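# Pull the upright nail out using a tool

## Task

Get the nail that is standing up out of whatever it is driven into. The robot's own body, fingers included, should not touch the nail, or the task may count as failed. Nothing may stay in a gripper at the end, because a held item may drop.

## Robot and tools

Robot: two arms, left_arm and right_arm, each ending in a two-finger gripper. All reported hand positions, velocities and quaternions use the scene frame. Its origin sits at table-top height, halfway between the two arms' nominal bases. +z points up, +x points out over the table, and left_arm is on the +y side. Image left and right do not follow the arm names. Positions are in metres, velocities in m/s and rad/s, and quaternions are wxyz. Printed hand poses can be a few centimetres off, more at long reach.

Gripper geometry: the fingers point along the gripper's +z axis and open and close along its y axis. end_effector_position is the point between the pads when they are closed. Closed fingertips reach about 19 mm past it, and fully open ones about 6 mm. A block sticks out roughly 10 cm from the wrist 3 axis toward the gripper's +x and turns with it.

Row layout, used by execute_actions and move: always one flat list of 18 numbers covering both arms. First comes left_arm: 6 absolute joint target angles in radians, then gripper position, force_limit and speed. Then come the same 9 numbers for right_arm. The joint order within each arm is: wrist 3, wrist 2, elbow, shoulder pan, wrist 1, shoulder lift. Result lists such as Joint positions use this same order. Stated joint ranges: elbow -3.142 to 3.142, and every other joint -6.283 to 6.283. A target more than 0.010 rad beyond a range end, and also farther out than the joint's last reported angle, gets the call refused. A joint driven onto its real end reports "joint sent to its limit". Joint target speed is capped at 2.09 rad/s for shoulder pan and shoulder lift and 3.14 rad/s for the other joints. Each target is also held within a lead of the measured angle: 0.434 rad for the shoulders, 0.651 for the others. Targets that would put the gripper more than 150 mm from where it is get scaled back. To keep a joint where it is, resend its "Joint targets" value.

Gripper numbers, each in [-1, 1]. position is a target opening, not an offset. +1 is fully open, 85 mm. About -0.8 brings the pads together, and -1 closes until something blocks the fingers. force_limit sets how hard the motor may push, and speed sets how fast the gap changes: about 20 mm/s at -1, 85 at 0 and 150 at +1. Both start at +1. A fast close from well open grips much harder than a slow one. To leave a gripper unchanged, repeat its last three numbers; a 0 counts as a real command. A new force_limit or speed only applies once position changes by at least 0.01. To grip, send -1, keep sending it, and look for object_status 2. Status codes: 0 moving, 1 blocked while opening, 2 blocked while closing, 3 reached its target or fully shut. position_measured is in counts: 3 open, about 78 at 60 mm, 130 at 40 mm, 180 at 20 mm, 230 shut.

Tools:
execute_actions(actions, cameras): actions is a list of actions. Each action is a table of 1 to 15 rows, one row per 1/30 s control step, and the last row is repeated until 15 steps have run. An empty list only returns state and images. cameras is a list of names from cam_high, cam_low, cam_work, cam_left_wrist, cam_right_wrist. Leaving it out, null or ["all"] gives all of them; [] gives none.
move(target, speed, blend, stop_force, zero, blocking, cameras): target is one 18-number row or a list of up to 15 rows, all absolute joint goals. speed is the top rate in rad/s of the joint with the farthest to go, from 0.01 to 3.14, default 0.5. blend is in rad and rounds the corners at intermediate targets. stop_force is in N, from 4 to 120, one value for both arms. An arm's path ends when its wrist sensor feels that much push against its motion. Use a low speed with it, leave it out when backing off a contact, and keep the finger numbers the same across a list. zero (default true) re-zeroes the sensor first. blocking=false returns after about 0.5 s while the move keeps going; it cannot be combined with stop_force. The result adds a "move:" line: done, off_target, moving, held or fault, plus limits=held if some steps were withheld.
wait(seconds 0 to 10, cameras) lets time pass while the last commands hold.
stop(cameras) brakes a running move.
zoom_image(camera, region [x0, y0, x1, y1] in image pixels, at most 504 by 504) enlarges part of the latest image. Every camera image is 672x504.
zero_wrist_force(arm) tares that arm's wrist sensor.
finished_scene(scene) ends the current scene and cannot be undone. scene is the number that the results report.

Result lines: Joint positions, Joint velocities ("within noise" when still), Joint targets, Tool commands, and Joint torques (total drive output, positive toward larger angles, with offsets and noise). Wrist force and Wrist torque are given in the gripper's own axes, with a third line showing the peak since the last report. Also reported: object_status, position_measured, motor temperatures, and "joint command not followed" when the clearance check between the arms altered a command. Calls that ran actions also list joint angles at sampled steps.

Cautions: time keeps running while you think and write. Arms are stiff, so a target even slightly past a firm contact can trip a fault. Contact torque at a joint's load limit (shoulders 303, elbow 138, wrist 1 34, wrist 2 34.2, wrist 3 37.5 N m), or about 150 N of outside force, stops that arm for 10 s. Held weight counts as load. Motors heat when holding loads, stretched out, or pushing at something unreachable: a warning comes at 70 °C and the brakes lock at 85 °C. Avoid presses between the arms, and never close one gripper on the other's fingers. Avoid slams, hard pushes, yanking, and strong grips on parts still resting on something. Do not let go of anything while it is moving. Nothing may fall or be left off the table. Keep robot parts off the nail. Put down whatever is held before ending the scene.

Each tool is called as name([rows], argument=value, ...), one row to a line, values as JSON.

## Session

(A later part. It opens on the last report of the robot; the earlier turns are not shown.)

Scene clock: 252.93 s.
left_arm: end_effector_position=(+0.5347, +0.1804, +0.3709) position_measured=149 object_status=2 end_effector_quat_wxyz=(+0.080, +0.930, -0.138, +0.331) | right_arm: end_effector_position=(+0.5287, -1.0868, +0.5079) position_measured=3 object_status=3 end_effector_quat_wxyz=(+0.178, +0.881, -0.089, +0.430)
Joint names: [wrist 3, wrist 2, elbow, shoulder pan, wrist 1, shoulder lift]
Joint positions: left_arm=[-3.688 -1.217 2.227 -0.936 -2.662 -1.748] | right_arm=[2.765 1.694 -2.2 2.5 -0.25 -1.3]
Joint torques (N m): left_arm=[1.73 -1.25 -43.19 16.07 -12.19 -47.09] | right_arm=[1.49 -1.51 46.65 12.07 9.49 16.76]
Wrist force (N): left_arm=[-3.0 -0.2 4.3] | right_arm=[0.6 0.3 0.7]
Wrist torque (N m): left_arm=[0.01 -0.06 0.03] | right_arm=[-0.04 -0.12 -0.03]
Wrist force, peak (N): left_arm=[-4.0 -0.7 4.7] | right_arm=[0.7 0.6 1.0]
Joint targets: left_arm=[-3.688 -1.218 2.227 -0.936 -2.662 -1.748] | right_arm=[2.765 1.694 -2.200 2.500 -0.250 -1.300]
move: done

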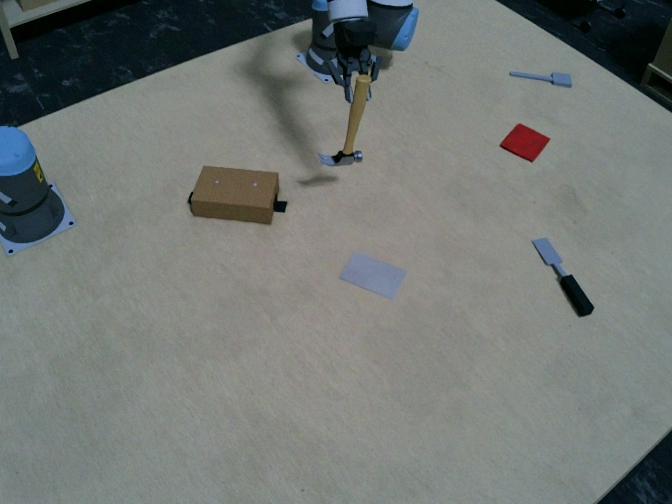

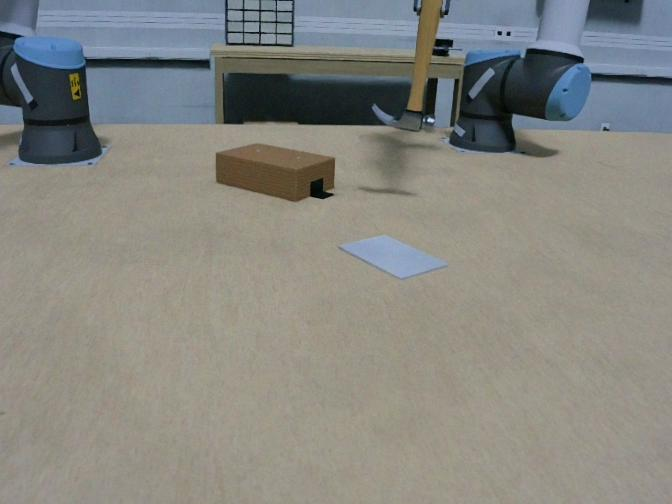

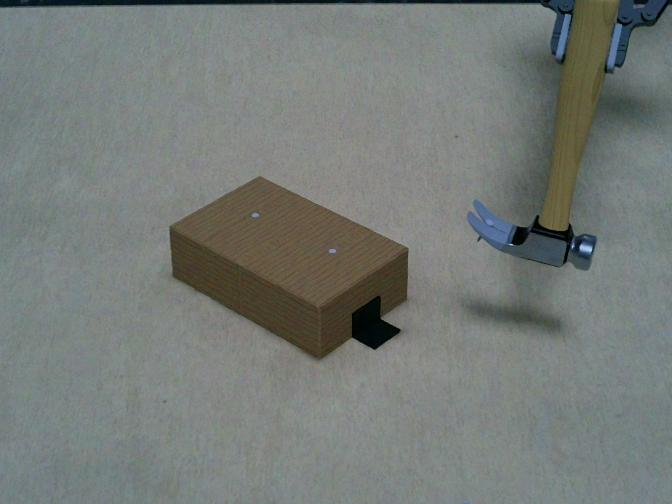

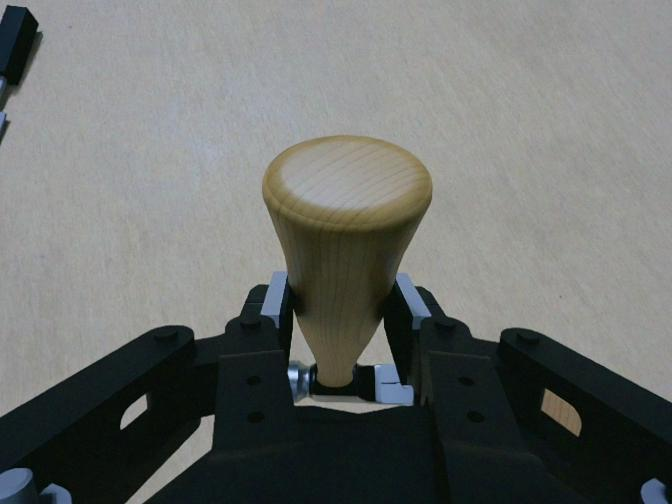

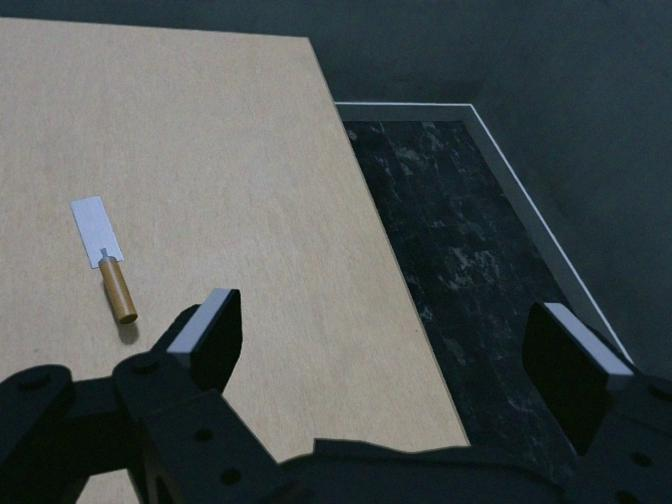

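move(target=[-3.6884,-1.2175,2.3696,-0.9364,-2.9825,-1.5696,-1,1,0.3,2.765,1.694,-2.2,2.5,-0.25,-1.3,1,1,1], speed=0.07, stop_force=5, cameras=["cam_work","cam_low","cam_high"])

zoom_image(camera="cam_low", region=[340, 110, 460, 220])

zoom_image(camera="cam_work", region=[400, 200, 640, 380])

Scene clock: 258.63 s.
left_arm: end_effector_position=(+0.5346, +0.1805, +0.2341) position_measured=149 object_status=2 end_effector_quat_wxyz=(+0.080, +0.930, -0.138, +0.331) | right_arm: end_effector_position=(+0.5287, -1.0868, +0.5079) position_measured=3 object_status=3 end_effector_quat_wxyz=(+0.178, +0.881, -0.089, +0.430)
Joint names: [wrist 3, wrist 2, elbow, shoulder pan, wrist 1, shoulder lift]
Joint positions: left_arm=[-3.688 -1.218 2.37 -0.936 -2.983 -1.57] | right_arm=[2.765 1.694 -2.2 2.5 -0.25 -1.3]
Joint torques (N m): left_arm=[1.45 0.34 -33.71 -0.45 -11.3 -24.09] | right_arm=[1.52 -1.38 46.98 13.33 9.19 17.97]
Wrist force (N): left_arm=[-3.1 -0.2 4.8] | right_arm=[0.4 0.2 0.6]
Wrist torque (N m): left_arm=[-0.05 0.01 0.01] | right_arm=[-0.05 -0.08 -0.04]
Wrist force, peak (N): left_arm=[-3.7 -0.3 4.8] | right_arm=[0.6 0.6 1.1]
Joint targets: left_arm=[-3.688 -1.218 2.370 -0.936 -2.983 -1.570] | right_arm=[2.765 1.694 -2.200 2.500 -0.250 -1.300]
move: done
Images, in order (width x height): cam_high 672x504, cam_low 672x504, cam_work 672x504.

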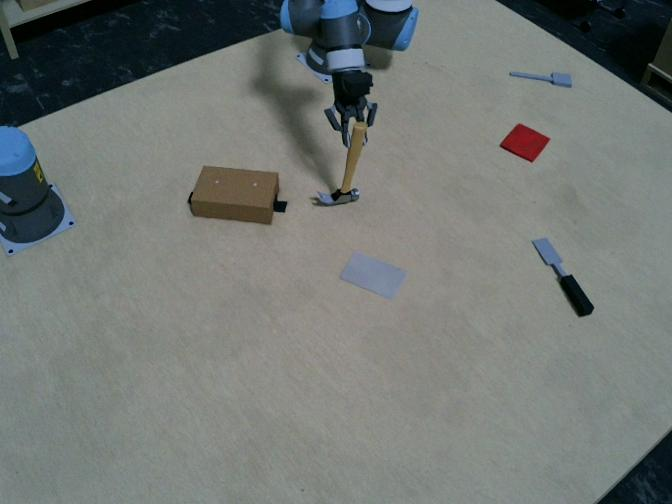

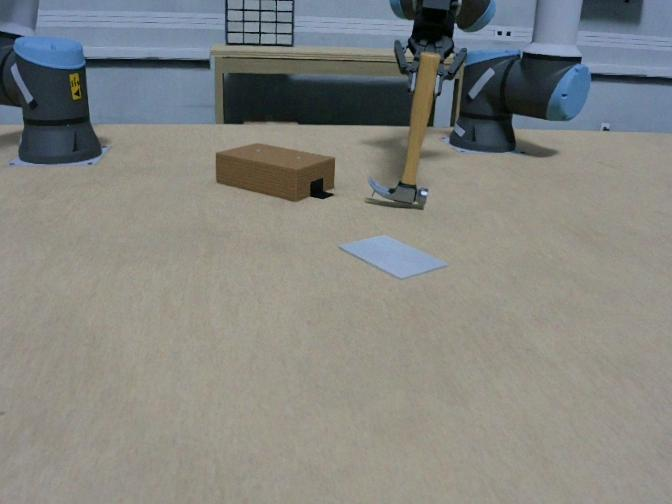

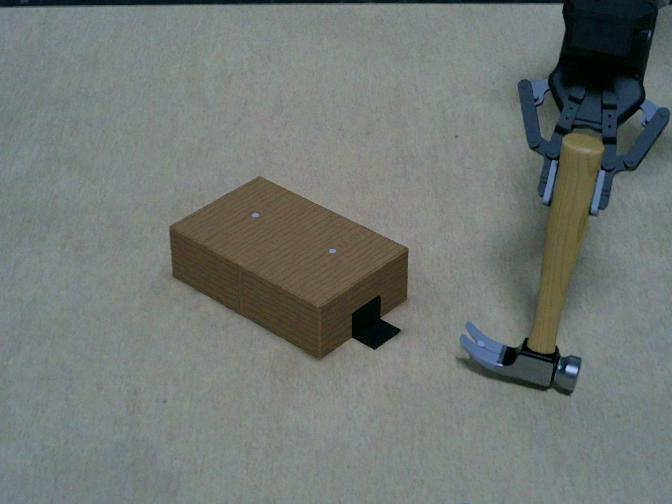

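Scaled by 4.200 from the camera's 672x504 image, which has a finer 960x720 frame.

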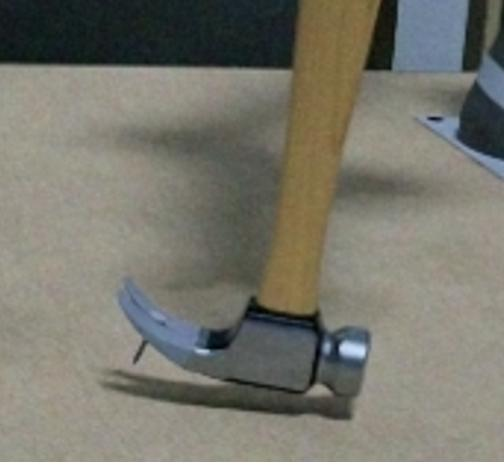

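Scaled by 2.100 from the camera's 672x504 image, which has a finer 960x720 frame.

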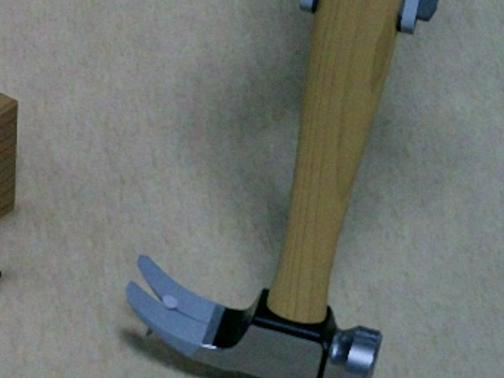

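move(target=[-3.8566,-0.715,2.1698,-1.2465,-2.3444,-1.4617,-1,1,0.3,2.765,1.694,-2.2,2.5,-0.25,-1.3,1,1,1], speed=0.08, stop_force=15, cameras=["cam_work","cam_low","cam_high"])

zoom_image(camera="cam_low", region=[340, 110, 460, 220])

zoom_image(camera="cam_work", region=[400, 260, 560, 400])

Scene clock: 268.93 s.
left_arm: end_effector_position=(+0.4979, +0.0674, +0.2401) position_measured=149 object_status=2 end_effector_quat_wxyz=(-0.203, +0.879, -0.233, +0.363) | right_arm: end_effector_position=(+0.5287, -1.0868, +0.5079) position_measured=3 object_status=3 end_effector_quat_wxyz=(+0.178, +0.881, -0.089, +0.430)
Joint names: [wrist 3, wrist 2, elbow, shoulder pan, wrist 1, shoulder lift]
Joint positions: left_arm=[-3.857 -0.715 2.17 -1.247 -2.344 -1.462] | right_arm=[2.765 1.694 -2.2 2.5 -0.25 -1.3]
Joint torques (N m): left_arm=[-1.52 6.42 -48.57 -11.31 -1.37 -32.08] | right_arm=[1.45 -1.61 47.15 12.04 8.9 20.77]
Wrist force (N): left_arm=[-2.0 2.5 3.3] | right_arm=[0.4 0.7 0.7]
Wrist torque (N m): left_arm=[-0.48 -0.14 -0.38] | right_arm=[0.02 -0.08 -0.03]
Wrist force, peak (N): left_arm=[12.7 -0.9 -13.1] | right_arm=[0.7 0.6 0.9]
Joint targets: left_arm=[-3.857 -0.715 2.170 -1.247 -2.344 -1.462] | right_arm=[2.765 1.694 -2.200 2.500 -0.250 -1.300]
move: done
Images, in order (width x height): cam_high 672x504, cam_low 672x504, cam_work 672x504.

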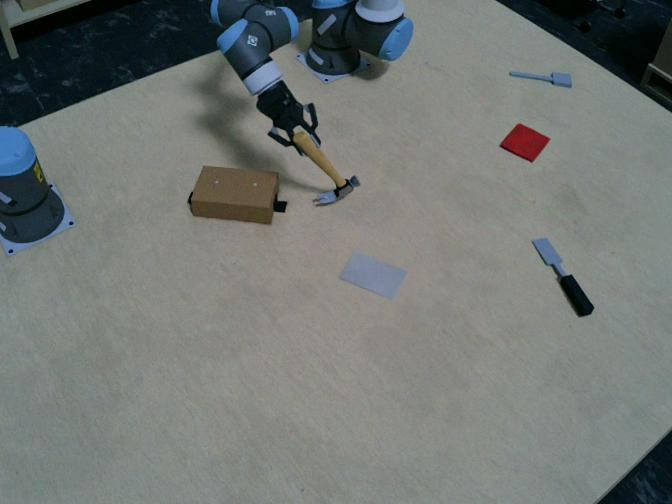

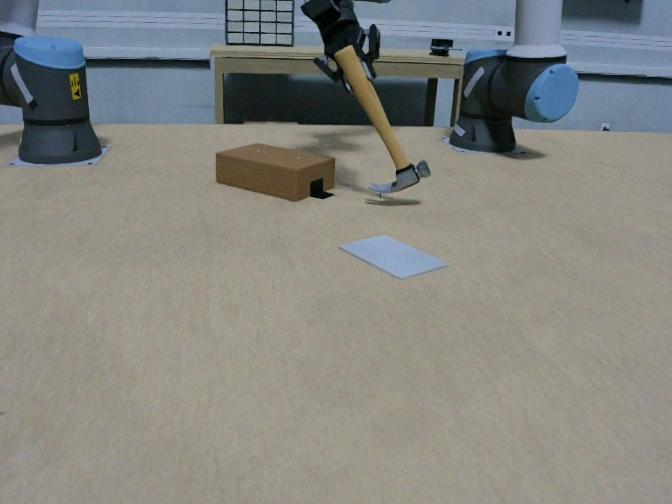

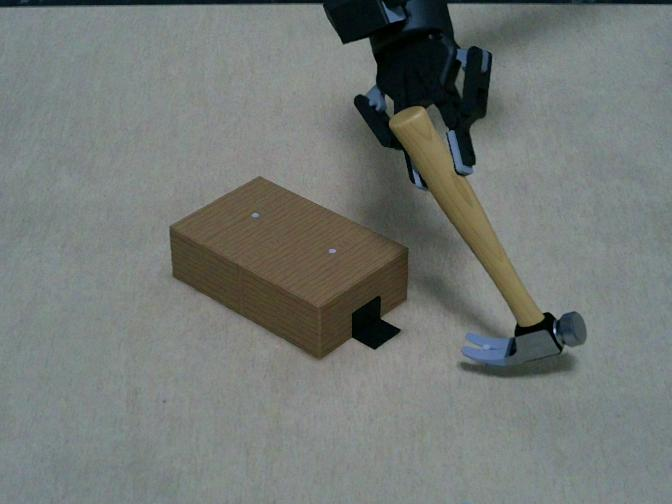

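Scaled by 4.200 from the camera's 672x504 image, which has a finer 960x720 frame.

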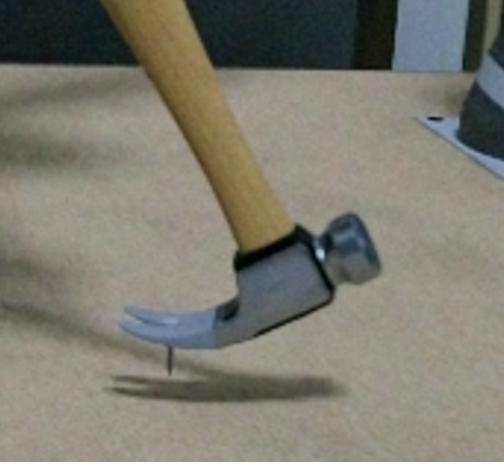

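Scaled by 3.150 from the camera's 672x504 image, which has a finer 960x720 frame.

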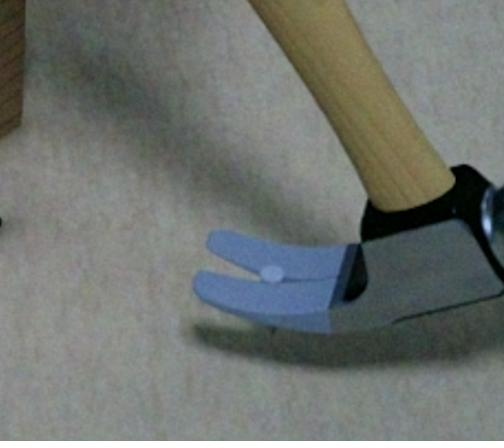

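move([
  [-3.8566,-0.715,2.1795,-1.2465,-2.3697,-1.4461,-1,1,0.3,2.765,1.694,-2.2,2.5,-0.25,-1.3,1,1,1],
], speed=0.03, stop_force=6, cameras=["cam_work","cam_low"])

zoom_image(camera="cam_low", region=[340, 110, 460, 220])

move([
  [-3.748,-0.7227,2.2593,-1.1751,-2.4819,-1.4954,-1,1,0.3,2.765,1.694,-2.2,2.5,-0.25,-1.3,1,1,1],
], speed=0.06, stop_force=15, cameras=["cam_work","cam_low"])

zoom_image(camera="cam_low", region=[340, 110, 460, 220])

zoom_image(camera="cam_work", region=[400, 260, 600, 440])

Scene clock: 271.53 s.
left_arm: end_effector_position=(+0.4979, +0.0675, +0.2281) position_measured=149 object_status=2 end_effector_quat_wxyz=(-0.203, +0.879, -0.233, +0.363) | right_arm: end_effector_position=(+0.5287, -1.0868, +0.5079) position_measured=3 object_status=3 end_effector_quat_wxyz=(+0.178, +0.881, -0.089, +0.430)
Joint names: [wrist 3, wrist 2, elbow, shoulder pan, wrist 1, shoulder lift]
Joint positions: left_arm=[-3.857 -0.715 2.18 -1.247 -2.37 -1.446] | right_arm=[2.765 1.694 -2.2 2.5 -0.25 -1.3]
Joint torques (N m): left_arm=[-1.69 5.69 -35.58 -8.29 -9.02 -35.92] | right_arm=[1.52 -1.56 47.56 13.62 8.78 18.58]
Wrist force (N): left_arm=[-2.0 2.6 3.3] | right_arm=[0.3 0.5 0.7]
Wrist torque (N m): left_arm=[-0.45 -0.13 -0.38] | right_arm=[-0.01 -0.07 -0.03]
Wrist force, peak (N): left_arm=[-2.0 2.7 3.9] | right_arm=[0.7 0.7 0.8]
Joint targets: left_arm=[-3.857 -0.715 2.179 -1.247 -2.370 -1.446] | right_arm=[2.765 1.694 -2.200 2.500 -0.250 -1.300]
move: done
Images, in order (width x height): cam_low 672x504, cam_work 672x504.

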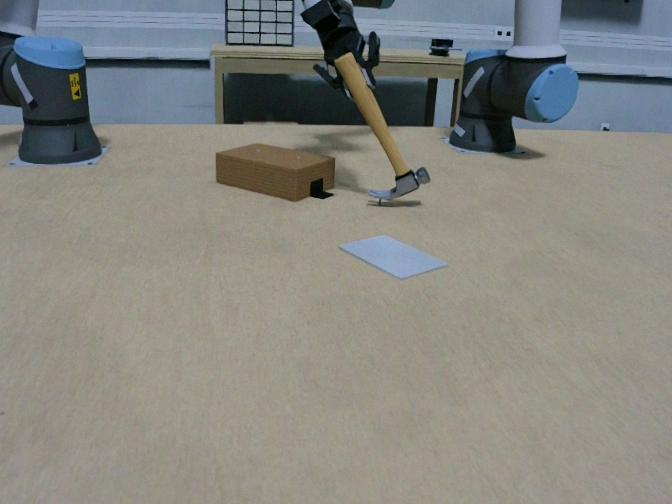

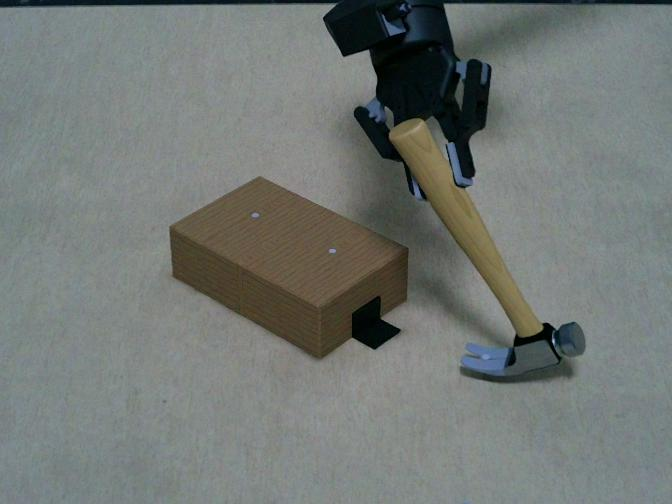

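Scaled by 4.200 from the camera's 672x504 image, which has a finer 960x720 frame.

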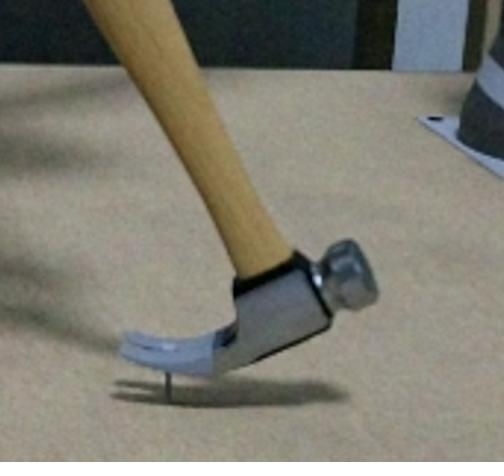

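Scene clock: 274.30 s.
left_arm: end_effector_position=(+0.5196, +0.1339, +0.2281) position_measured=149 object_status=2 end_effector_quat_wxyz=(-0.203, +0.879, -0.234, +0.363) | right_arm: end_effector_position=(+0.5287, -1.0868, +0.5079) position_measured=3 object_status=3 end_effector_quat_wxyz=(+0.178, +0.881, -0.089, +0.430)
Joint names: [wrist 3, wrist 2, elbow, shoulder pan, wrist 1, shoulder lift]
Joint positions: left_arm=[-3.748 -0.723 2.259 -1.175 -2.482 -1.495] | right_arm=[2.765 1.694 -2.2 2.5 -0.25 -1.3]
Joint torques (N m): left_arm=[2.4 0.77 -33.37 13.49 -9.26 -60.9] | right_arm=[1.45 -1.28 47.58 13.46 8.79 18.35]
Wrist force (N): left_arm=[-2.5 2.5 3.4] | right_arm=[0.1 0.0 0.8]
Wrist torque (N m): left_arm=[-0.44 -0.11 -0.40] | right_arm=[-0.10 -0.04 -0.04]
Wrist force, peak (N): left_arm=[-2.0 3.5 3.2] | right_arm=[0.8 0.3 0.8]
Joint targets: left_arm=[-3.748 -0.723 2.259 -1.175 -2.482 -1.495] | right_arm=[2.765 1.694 -2.200 2.500 -0.250 -1.300]
move: done
Images, in order (width x height): cam_low 672x504, cam_work 672x504.

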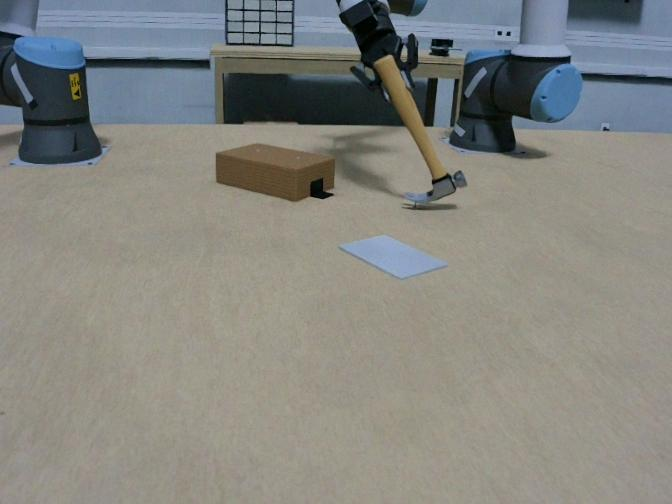

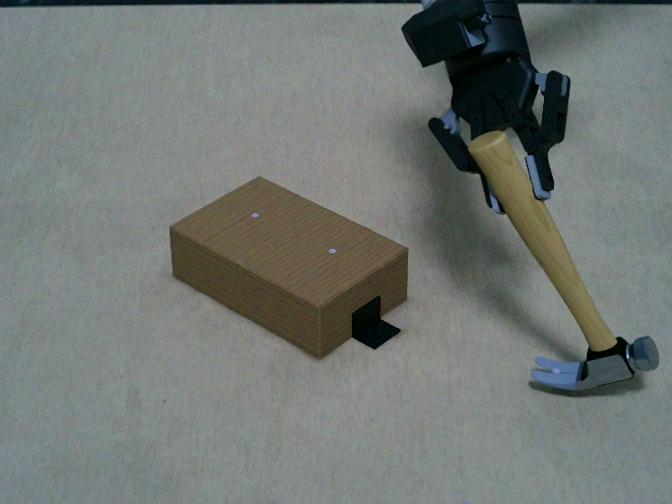

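Scaled by 4.200 from the camera's 672x504 image, which has a finer 960x720 frame.

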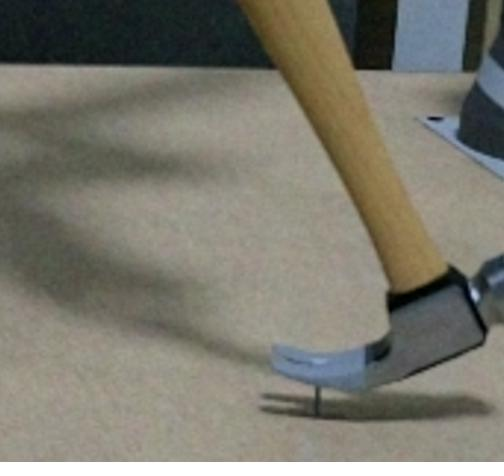

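Scaled by 2.520 from the camera's 672x504 image, which has a finer 960x720 frame.

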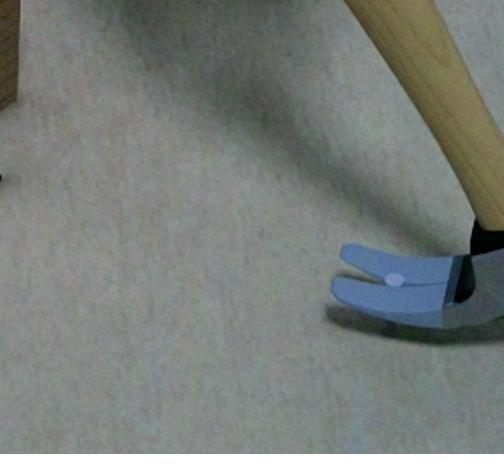

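move(target=[-3.748,-1.5708,1.8731,-0.6516,-1.9776,-1.4663,-1,1,0.3,2.765,1.694,-2.2,2.5,-0.25,-1.3,1,1,1], speed=0.2)

zoom_image(camera="cam_low", region=[360, 30, 540, 220])

Scene clock: 280.27 s.
left_arm: end_effector_position=(+0.6003, +0.2502, +0.2800) position_measured=149 object_status=2 end_effector_quat_wxyz=(+0.000, +1.000, -0.031, +0.000) | right_arm: end_effector_position=(+0.5287, -1.0868, +0.5079) position_measured=3 object_status=3 end_effector_quat_wxyz=(+0.178, +0.881, -0.089, +0.430)
Joint names: [wrist 3, wrist 2, elbow, shoulder pan, wrist 1, shoulder lift]
Joint positions: left_arm=[-3.748 -1.571 1.873 -0.652 -1.978 -1.466] | right_arm=[2.765 1.694 -2.2 2.5 -0.25 -1.3]
Joint torques (N m): left_arm=[1.85 -2.66 -57.87 14.62 -0.34 -39.63] | right_arm=[1.43 -1.73 47.39 12.05 8.42 18.71]
Wrist force (N): left_arm=[0.5 0.1 5.0] | right_arm=[0.5 0.2 0.3]
Wrist torque (N m): left_arm=[-0.12 0.12 0.04] | right_arm=[-0.06 -0.11 -0.04]
Wrist force, peak (N): left_arm=[-1.3 1.4 5.5] | right_arm=[0.5 0.6 1.2]
Joint targets: left_arm=[-3.748 -1.571 1.873 -0.652 -1.978 -1.466] | right_arm=[2.765 1.694 -2.200 2.500 -0.250 -1.300]
move: done

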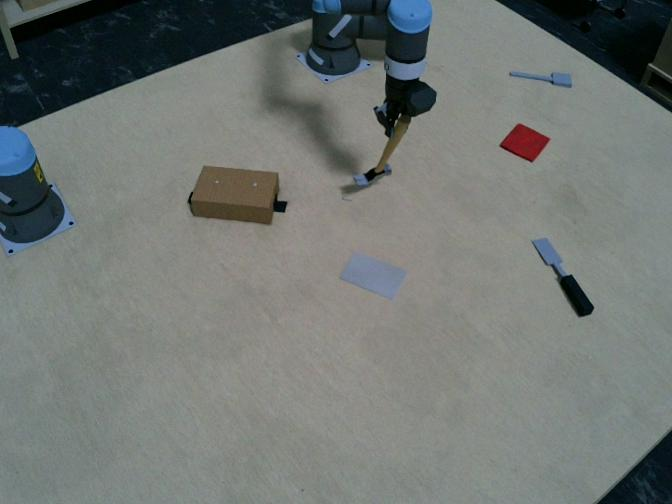

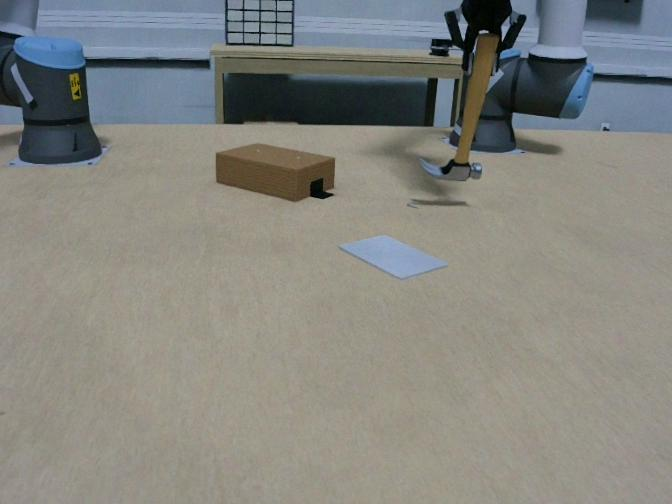

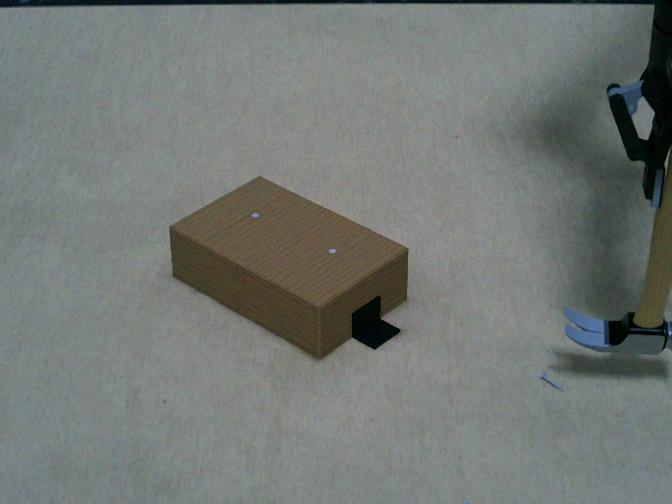

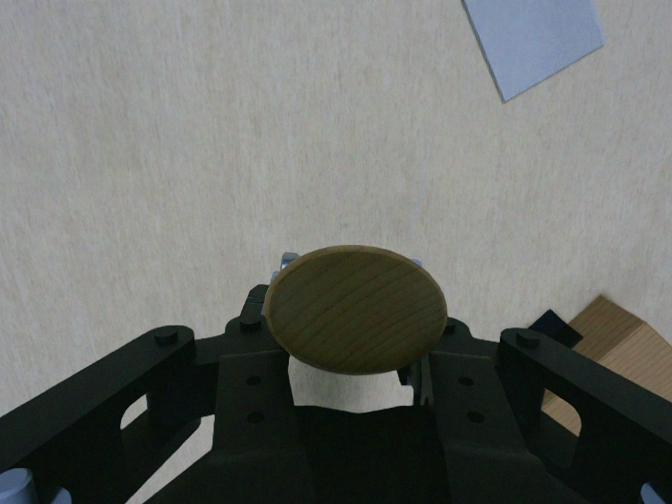

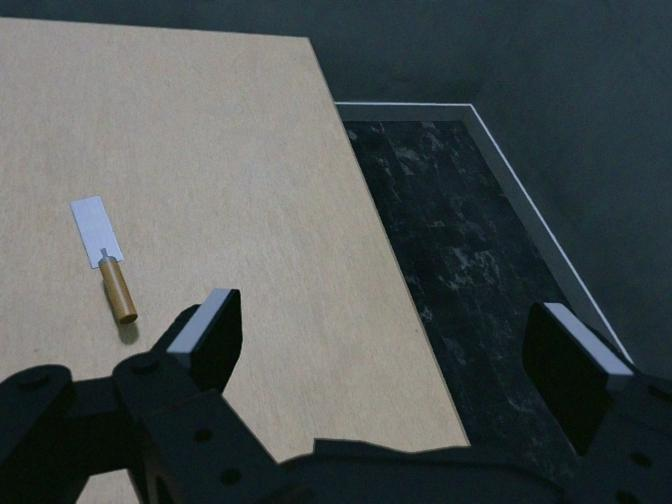

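Scaled by 2.653 from the camera's 672x504 image, which has a finer 960x720 frame.

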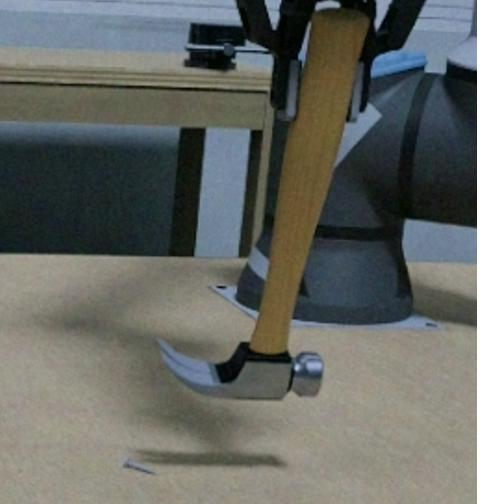

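move([
  [-3.702,-1.5708,1.9002,-0.6057,-1.9802,-1.4908,-1,1,0.3,2.765,1.694,-2.2,2.5,-0.25,-1.3,1,1,1],
], speed=0.1, cameras=[])

move([
  [-3.702,-1.5708,2.0361,-0.6057,-2.2439,-1.363,-1,1,0.3,2.765,1.694,-2.2,2.5,-0.25,-1.3,1,1,1],
], speed=0.04, stop_force=5)

zoom_image(camera="cam_low", region=[360, 30, 540, 220])

Scene clock: 281.90 s.
left_arm: end_effector_position=(+0.6009, +0.2899, +0.2800) position_measured=149 object_status=2 end_effector_quat_wxyz=(+0.000, +1.000, -0.031, +0.000) | right_arm: end_effector_position=(+0.5287, -1.0868, +0.5079) position_measured=3 object_status=3 end_effector_quat_wxyz=(+0.178, +0.881, -0.089, +0.430)
Joint names: [wrist 3, wrist 2, elbow, shoulder pan, wrist 1, shoulder lift]
Joint positions: left_arm=[-3.702 -1.571 1.9 -0.606 -1.98 -1.491] | right_arm=[2.765 1.694 -2.2 2.5 -0.25 -1.3]
Joint torques (N m): left_arm=[1.6 -0.04 -41.78 13.83 -9.79 -70.64] | right_arm=[1.7 -1.78 47.87 12.53 8.21 18.4]
Wrist force (N): left_arm=[0.3 0.1 4.9] | right_arm=[0.4 0.3 0.3]
Wrist torque (N m): left_arm=[-0.13 0.13 0.06] | right_arm=[-0.05 -0.09 -0.04]
Wrist force, peak (N): left_arm=[0.7 1.1 5.3] | right_arm=[0.5 0.5 1.0]
Joint targets: left_arm=[-3.702 -1.571 1.900 -0.606 -1.980 -1.491] | right_arm=[2.765 1.694 -2.200 2.500 -0.250 -1.300]
move: done
No camera images: "cameras" was empty.

Scene clock: 286.00 s.
left_arm: end_effector_position=(+0.6044, +0.2875, +0.2186) position_measured=149 object_status=2 end_effector_quat_wxyz=(+0.000, +1.000, -0.031, +0.000) | right_arm: end_effector_position=(+0.5287, -1.0868, +0.5079) position_measured=3 object_status=3 end_effector_quat_wxyz=(+0.178, +0.881, -0.089, +0.430)
Joint names: [wrist 3, wrist 2, elbow, shoulder pan, wrist 1, shoulder lift]
Joint positions: left_arm=[-3.702 -1.571 1.959 -0.606 -2.094 -1.436] | right_arm=[2.765 1.694 -2.2 2.5 -0.25 -1.3]
Joint torques (N m): left_arm=[1.82 -2.31 -50.69 5.91 -1.6 -66.82] | right_arm=[1.58 -1.26 47.68 13.22 8.15 17.97]
Wrist force (N): left_arm=[0.9 0.2 0.5] | right_arm=[0.5 0.4 0.7]
Wrist torque (N m): left_arm=[-0.03 0.23 0.05] | right_arm=[-0.03 -0.09 -0.04]
Wrist force, peak (N): left_arm=[7.6 -0.8 -20.0] | right_arm=[0.4 0.6 0.9]
Joint targets: left_arm=[-3.702 -1.571 1.959 -0.606 -2.094 -1.436] | right_arm=[2.765 1.694 -2.200 2.500 -0.250 -1.300]
move: contact (left_arm); left_arm: the wrist 1 is farthest, 0.150 rad from its target

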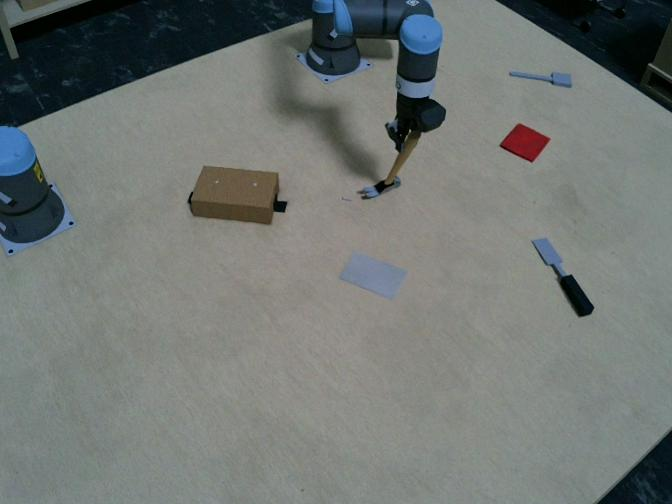

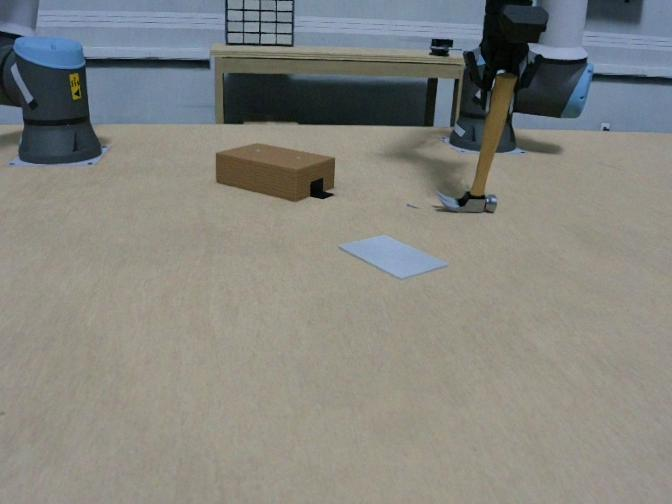

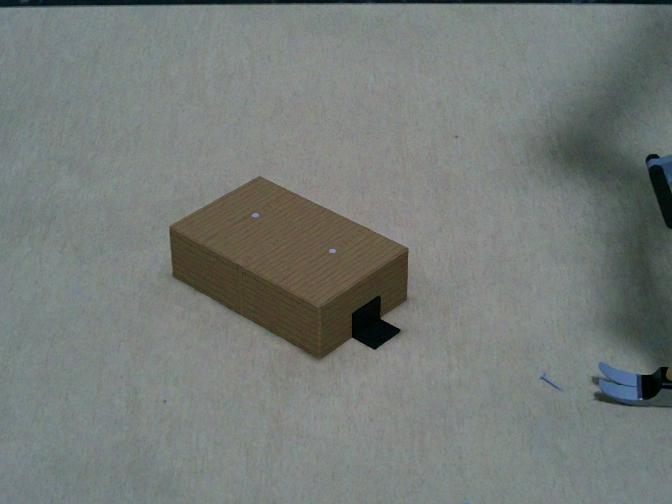

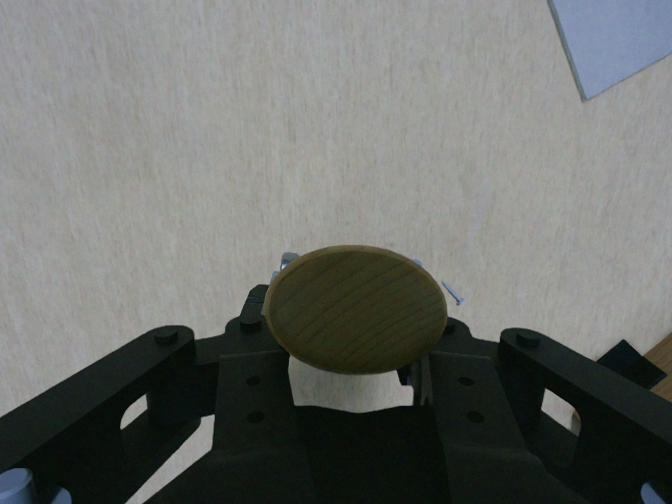

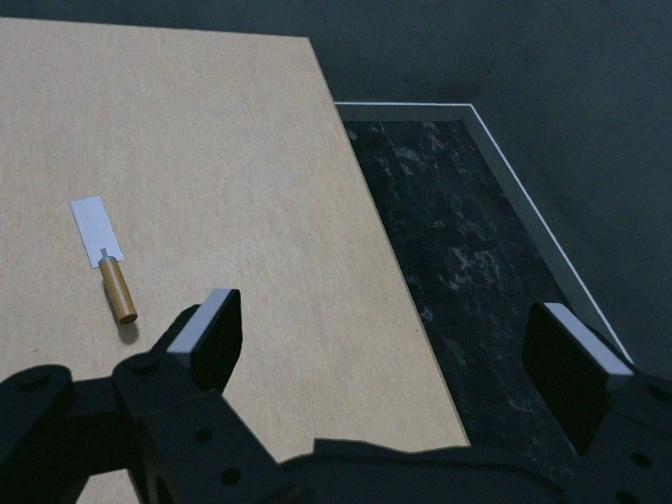

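Scaled by 2.653 from the camera's 672x504 image, which has a finer 960x720 frame.

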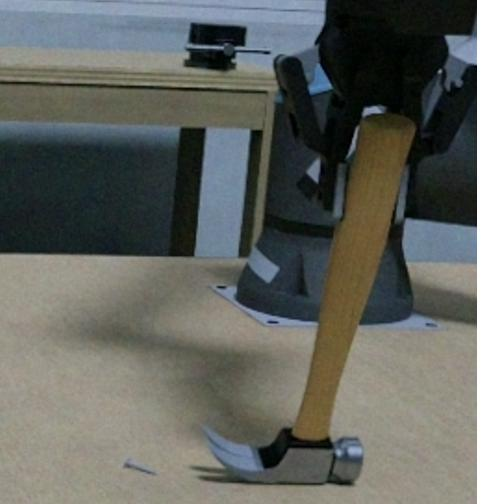

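move([
  [-3.6639,-1.5708,1.8929,-0.5676,-2.1347,-1.329,-1,1,0.3,2.765,1.694,-2.2,2.5,-0.25,-1.3,1,1,1],
  [-3.6404,-1.5708,1.855,-0.5441,-2.1868,-1.239,-1,1,0.3,2.765,1.694,-2.2,2.5,-0.25,-1.3,1,1,1],
], speed=0.06, blend=0.02, stop_force=30)

zoom_image(camera="cam_low", region=[400, 60, 580, 250])

Scene clock: 291.30 s.
left_arm: end_effector_position=(+0.6944, +0.2820, +0.1458) position_measured=149 object_status=2 end_effector_quat_wxyz=(+0.000, +1.000, -0.031, +0.000) | right_arm: end_effector_position=(+0.5287, -1.0868, +0.5079) position_measured=3 object_status=3 end_effector_quat_wxyz=(+0.178, +0.881, -0.089, +0.430)
Joint names: [wrist 3, wrist 2, elbow, shoulder pan, wrist 1, shoulder lift]
Joint positions: left_arm=[-3.64 -1.571 1.855 -0.544 -2.187 -1.239] | right_arm=[2.765 1.694 -2.2 2.5 -0.25 -1.3]
Joint torques (N m): left_arm=[2.1 -0.93 -46.67 12.31 -8.69 -51.48] | right_arm=[1.5 -1.62 48.07 14 8.12 19.31]
Wrist force (N): left_arm=[0.4 -0.1 -1.2] | right_arm=[0.5 0.2 0.3]
Wrist torque (N m): left_arm=[-0.12 -0.32 0.05] | right_arm=[-0.07 -0.09 -0.04]
Wrist force, peak (N): left_arm=[13.7 -0.2 -34.2] | right_arm=[1.0 0.4 0.8]
Joint targets: left_arm=[-3.640 -1.571 1.855 -0.544 -2.187 -1.239] | right_arm=[2.765 1.694 -2.200 2.500 -0.250 -1.300]
move: done

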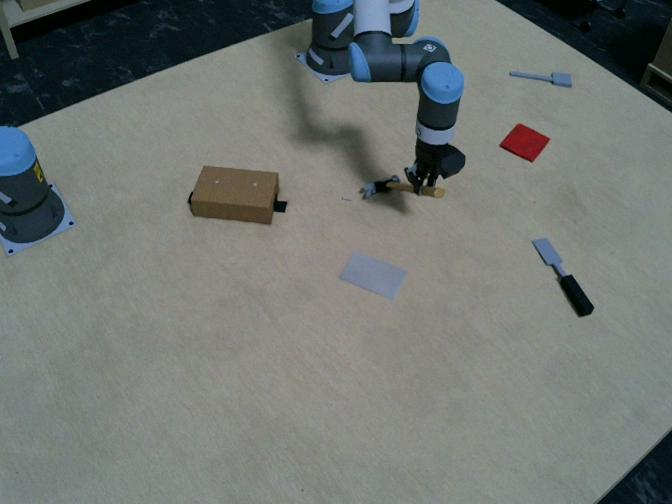

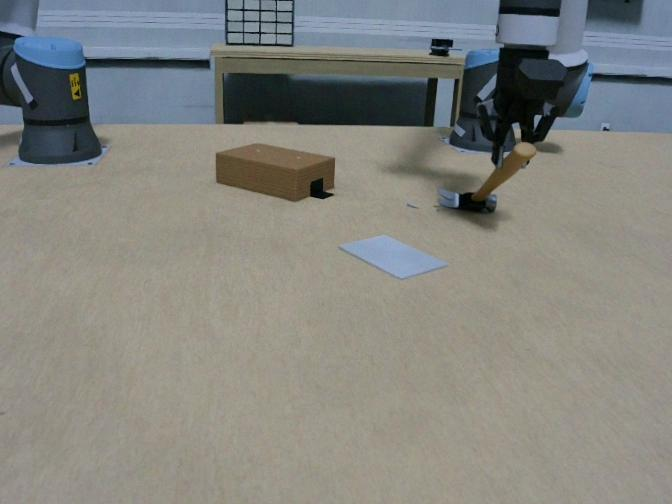

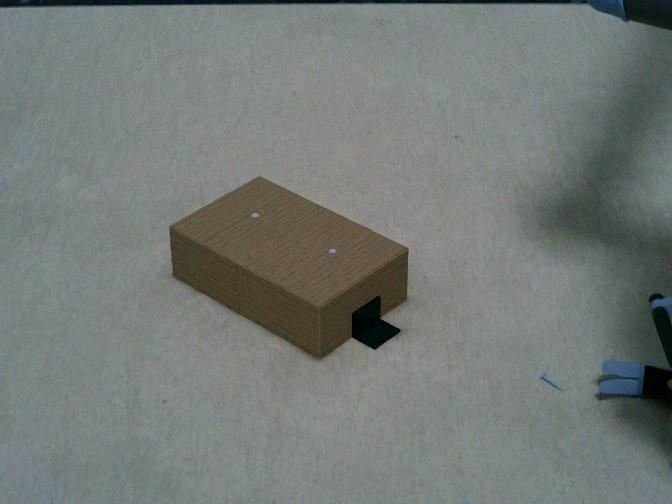

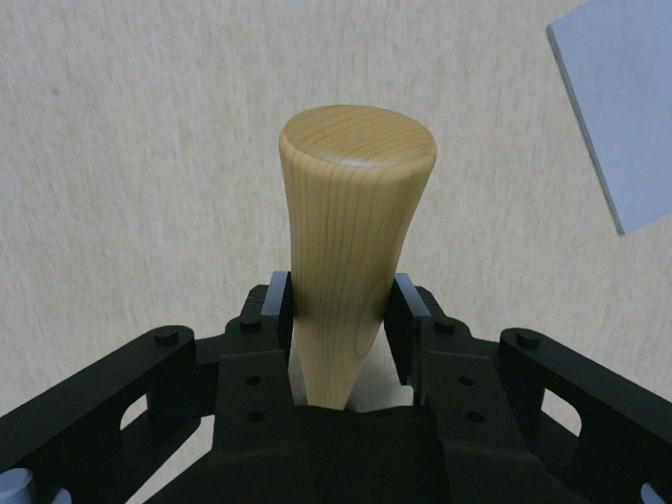

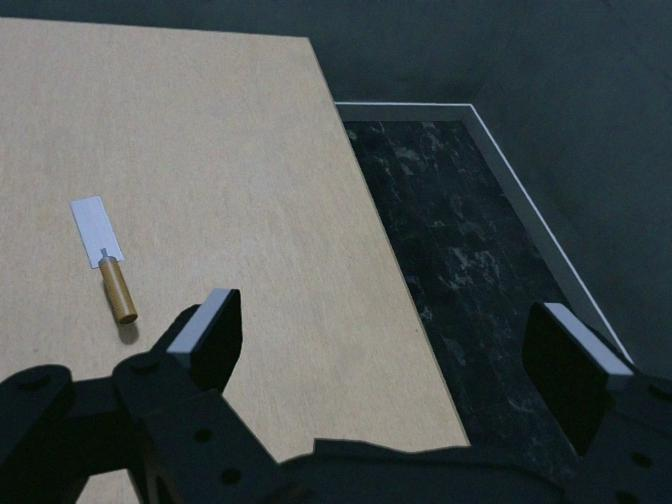

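Scaled by 2.653 from the camera's 672x504 image, which has a finer 960x720 frame.

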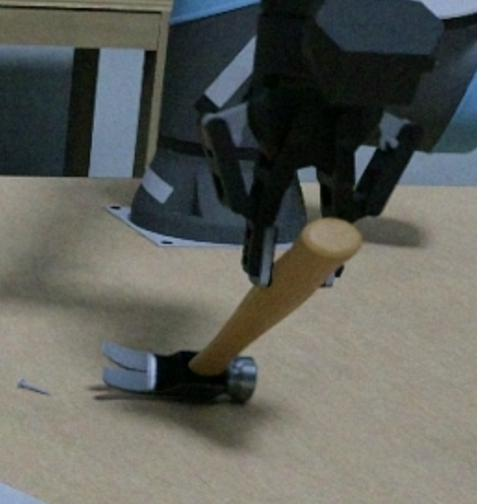

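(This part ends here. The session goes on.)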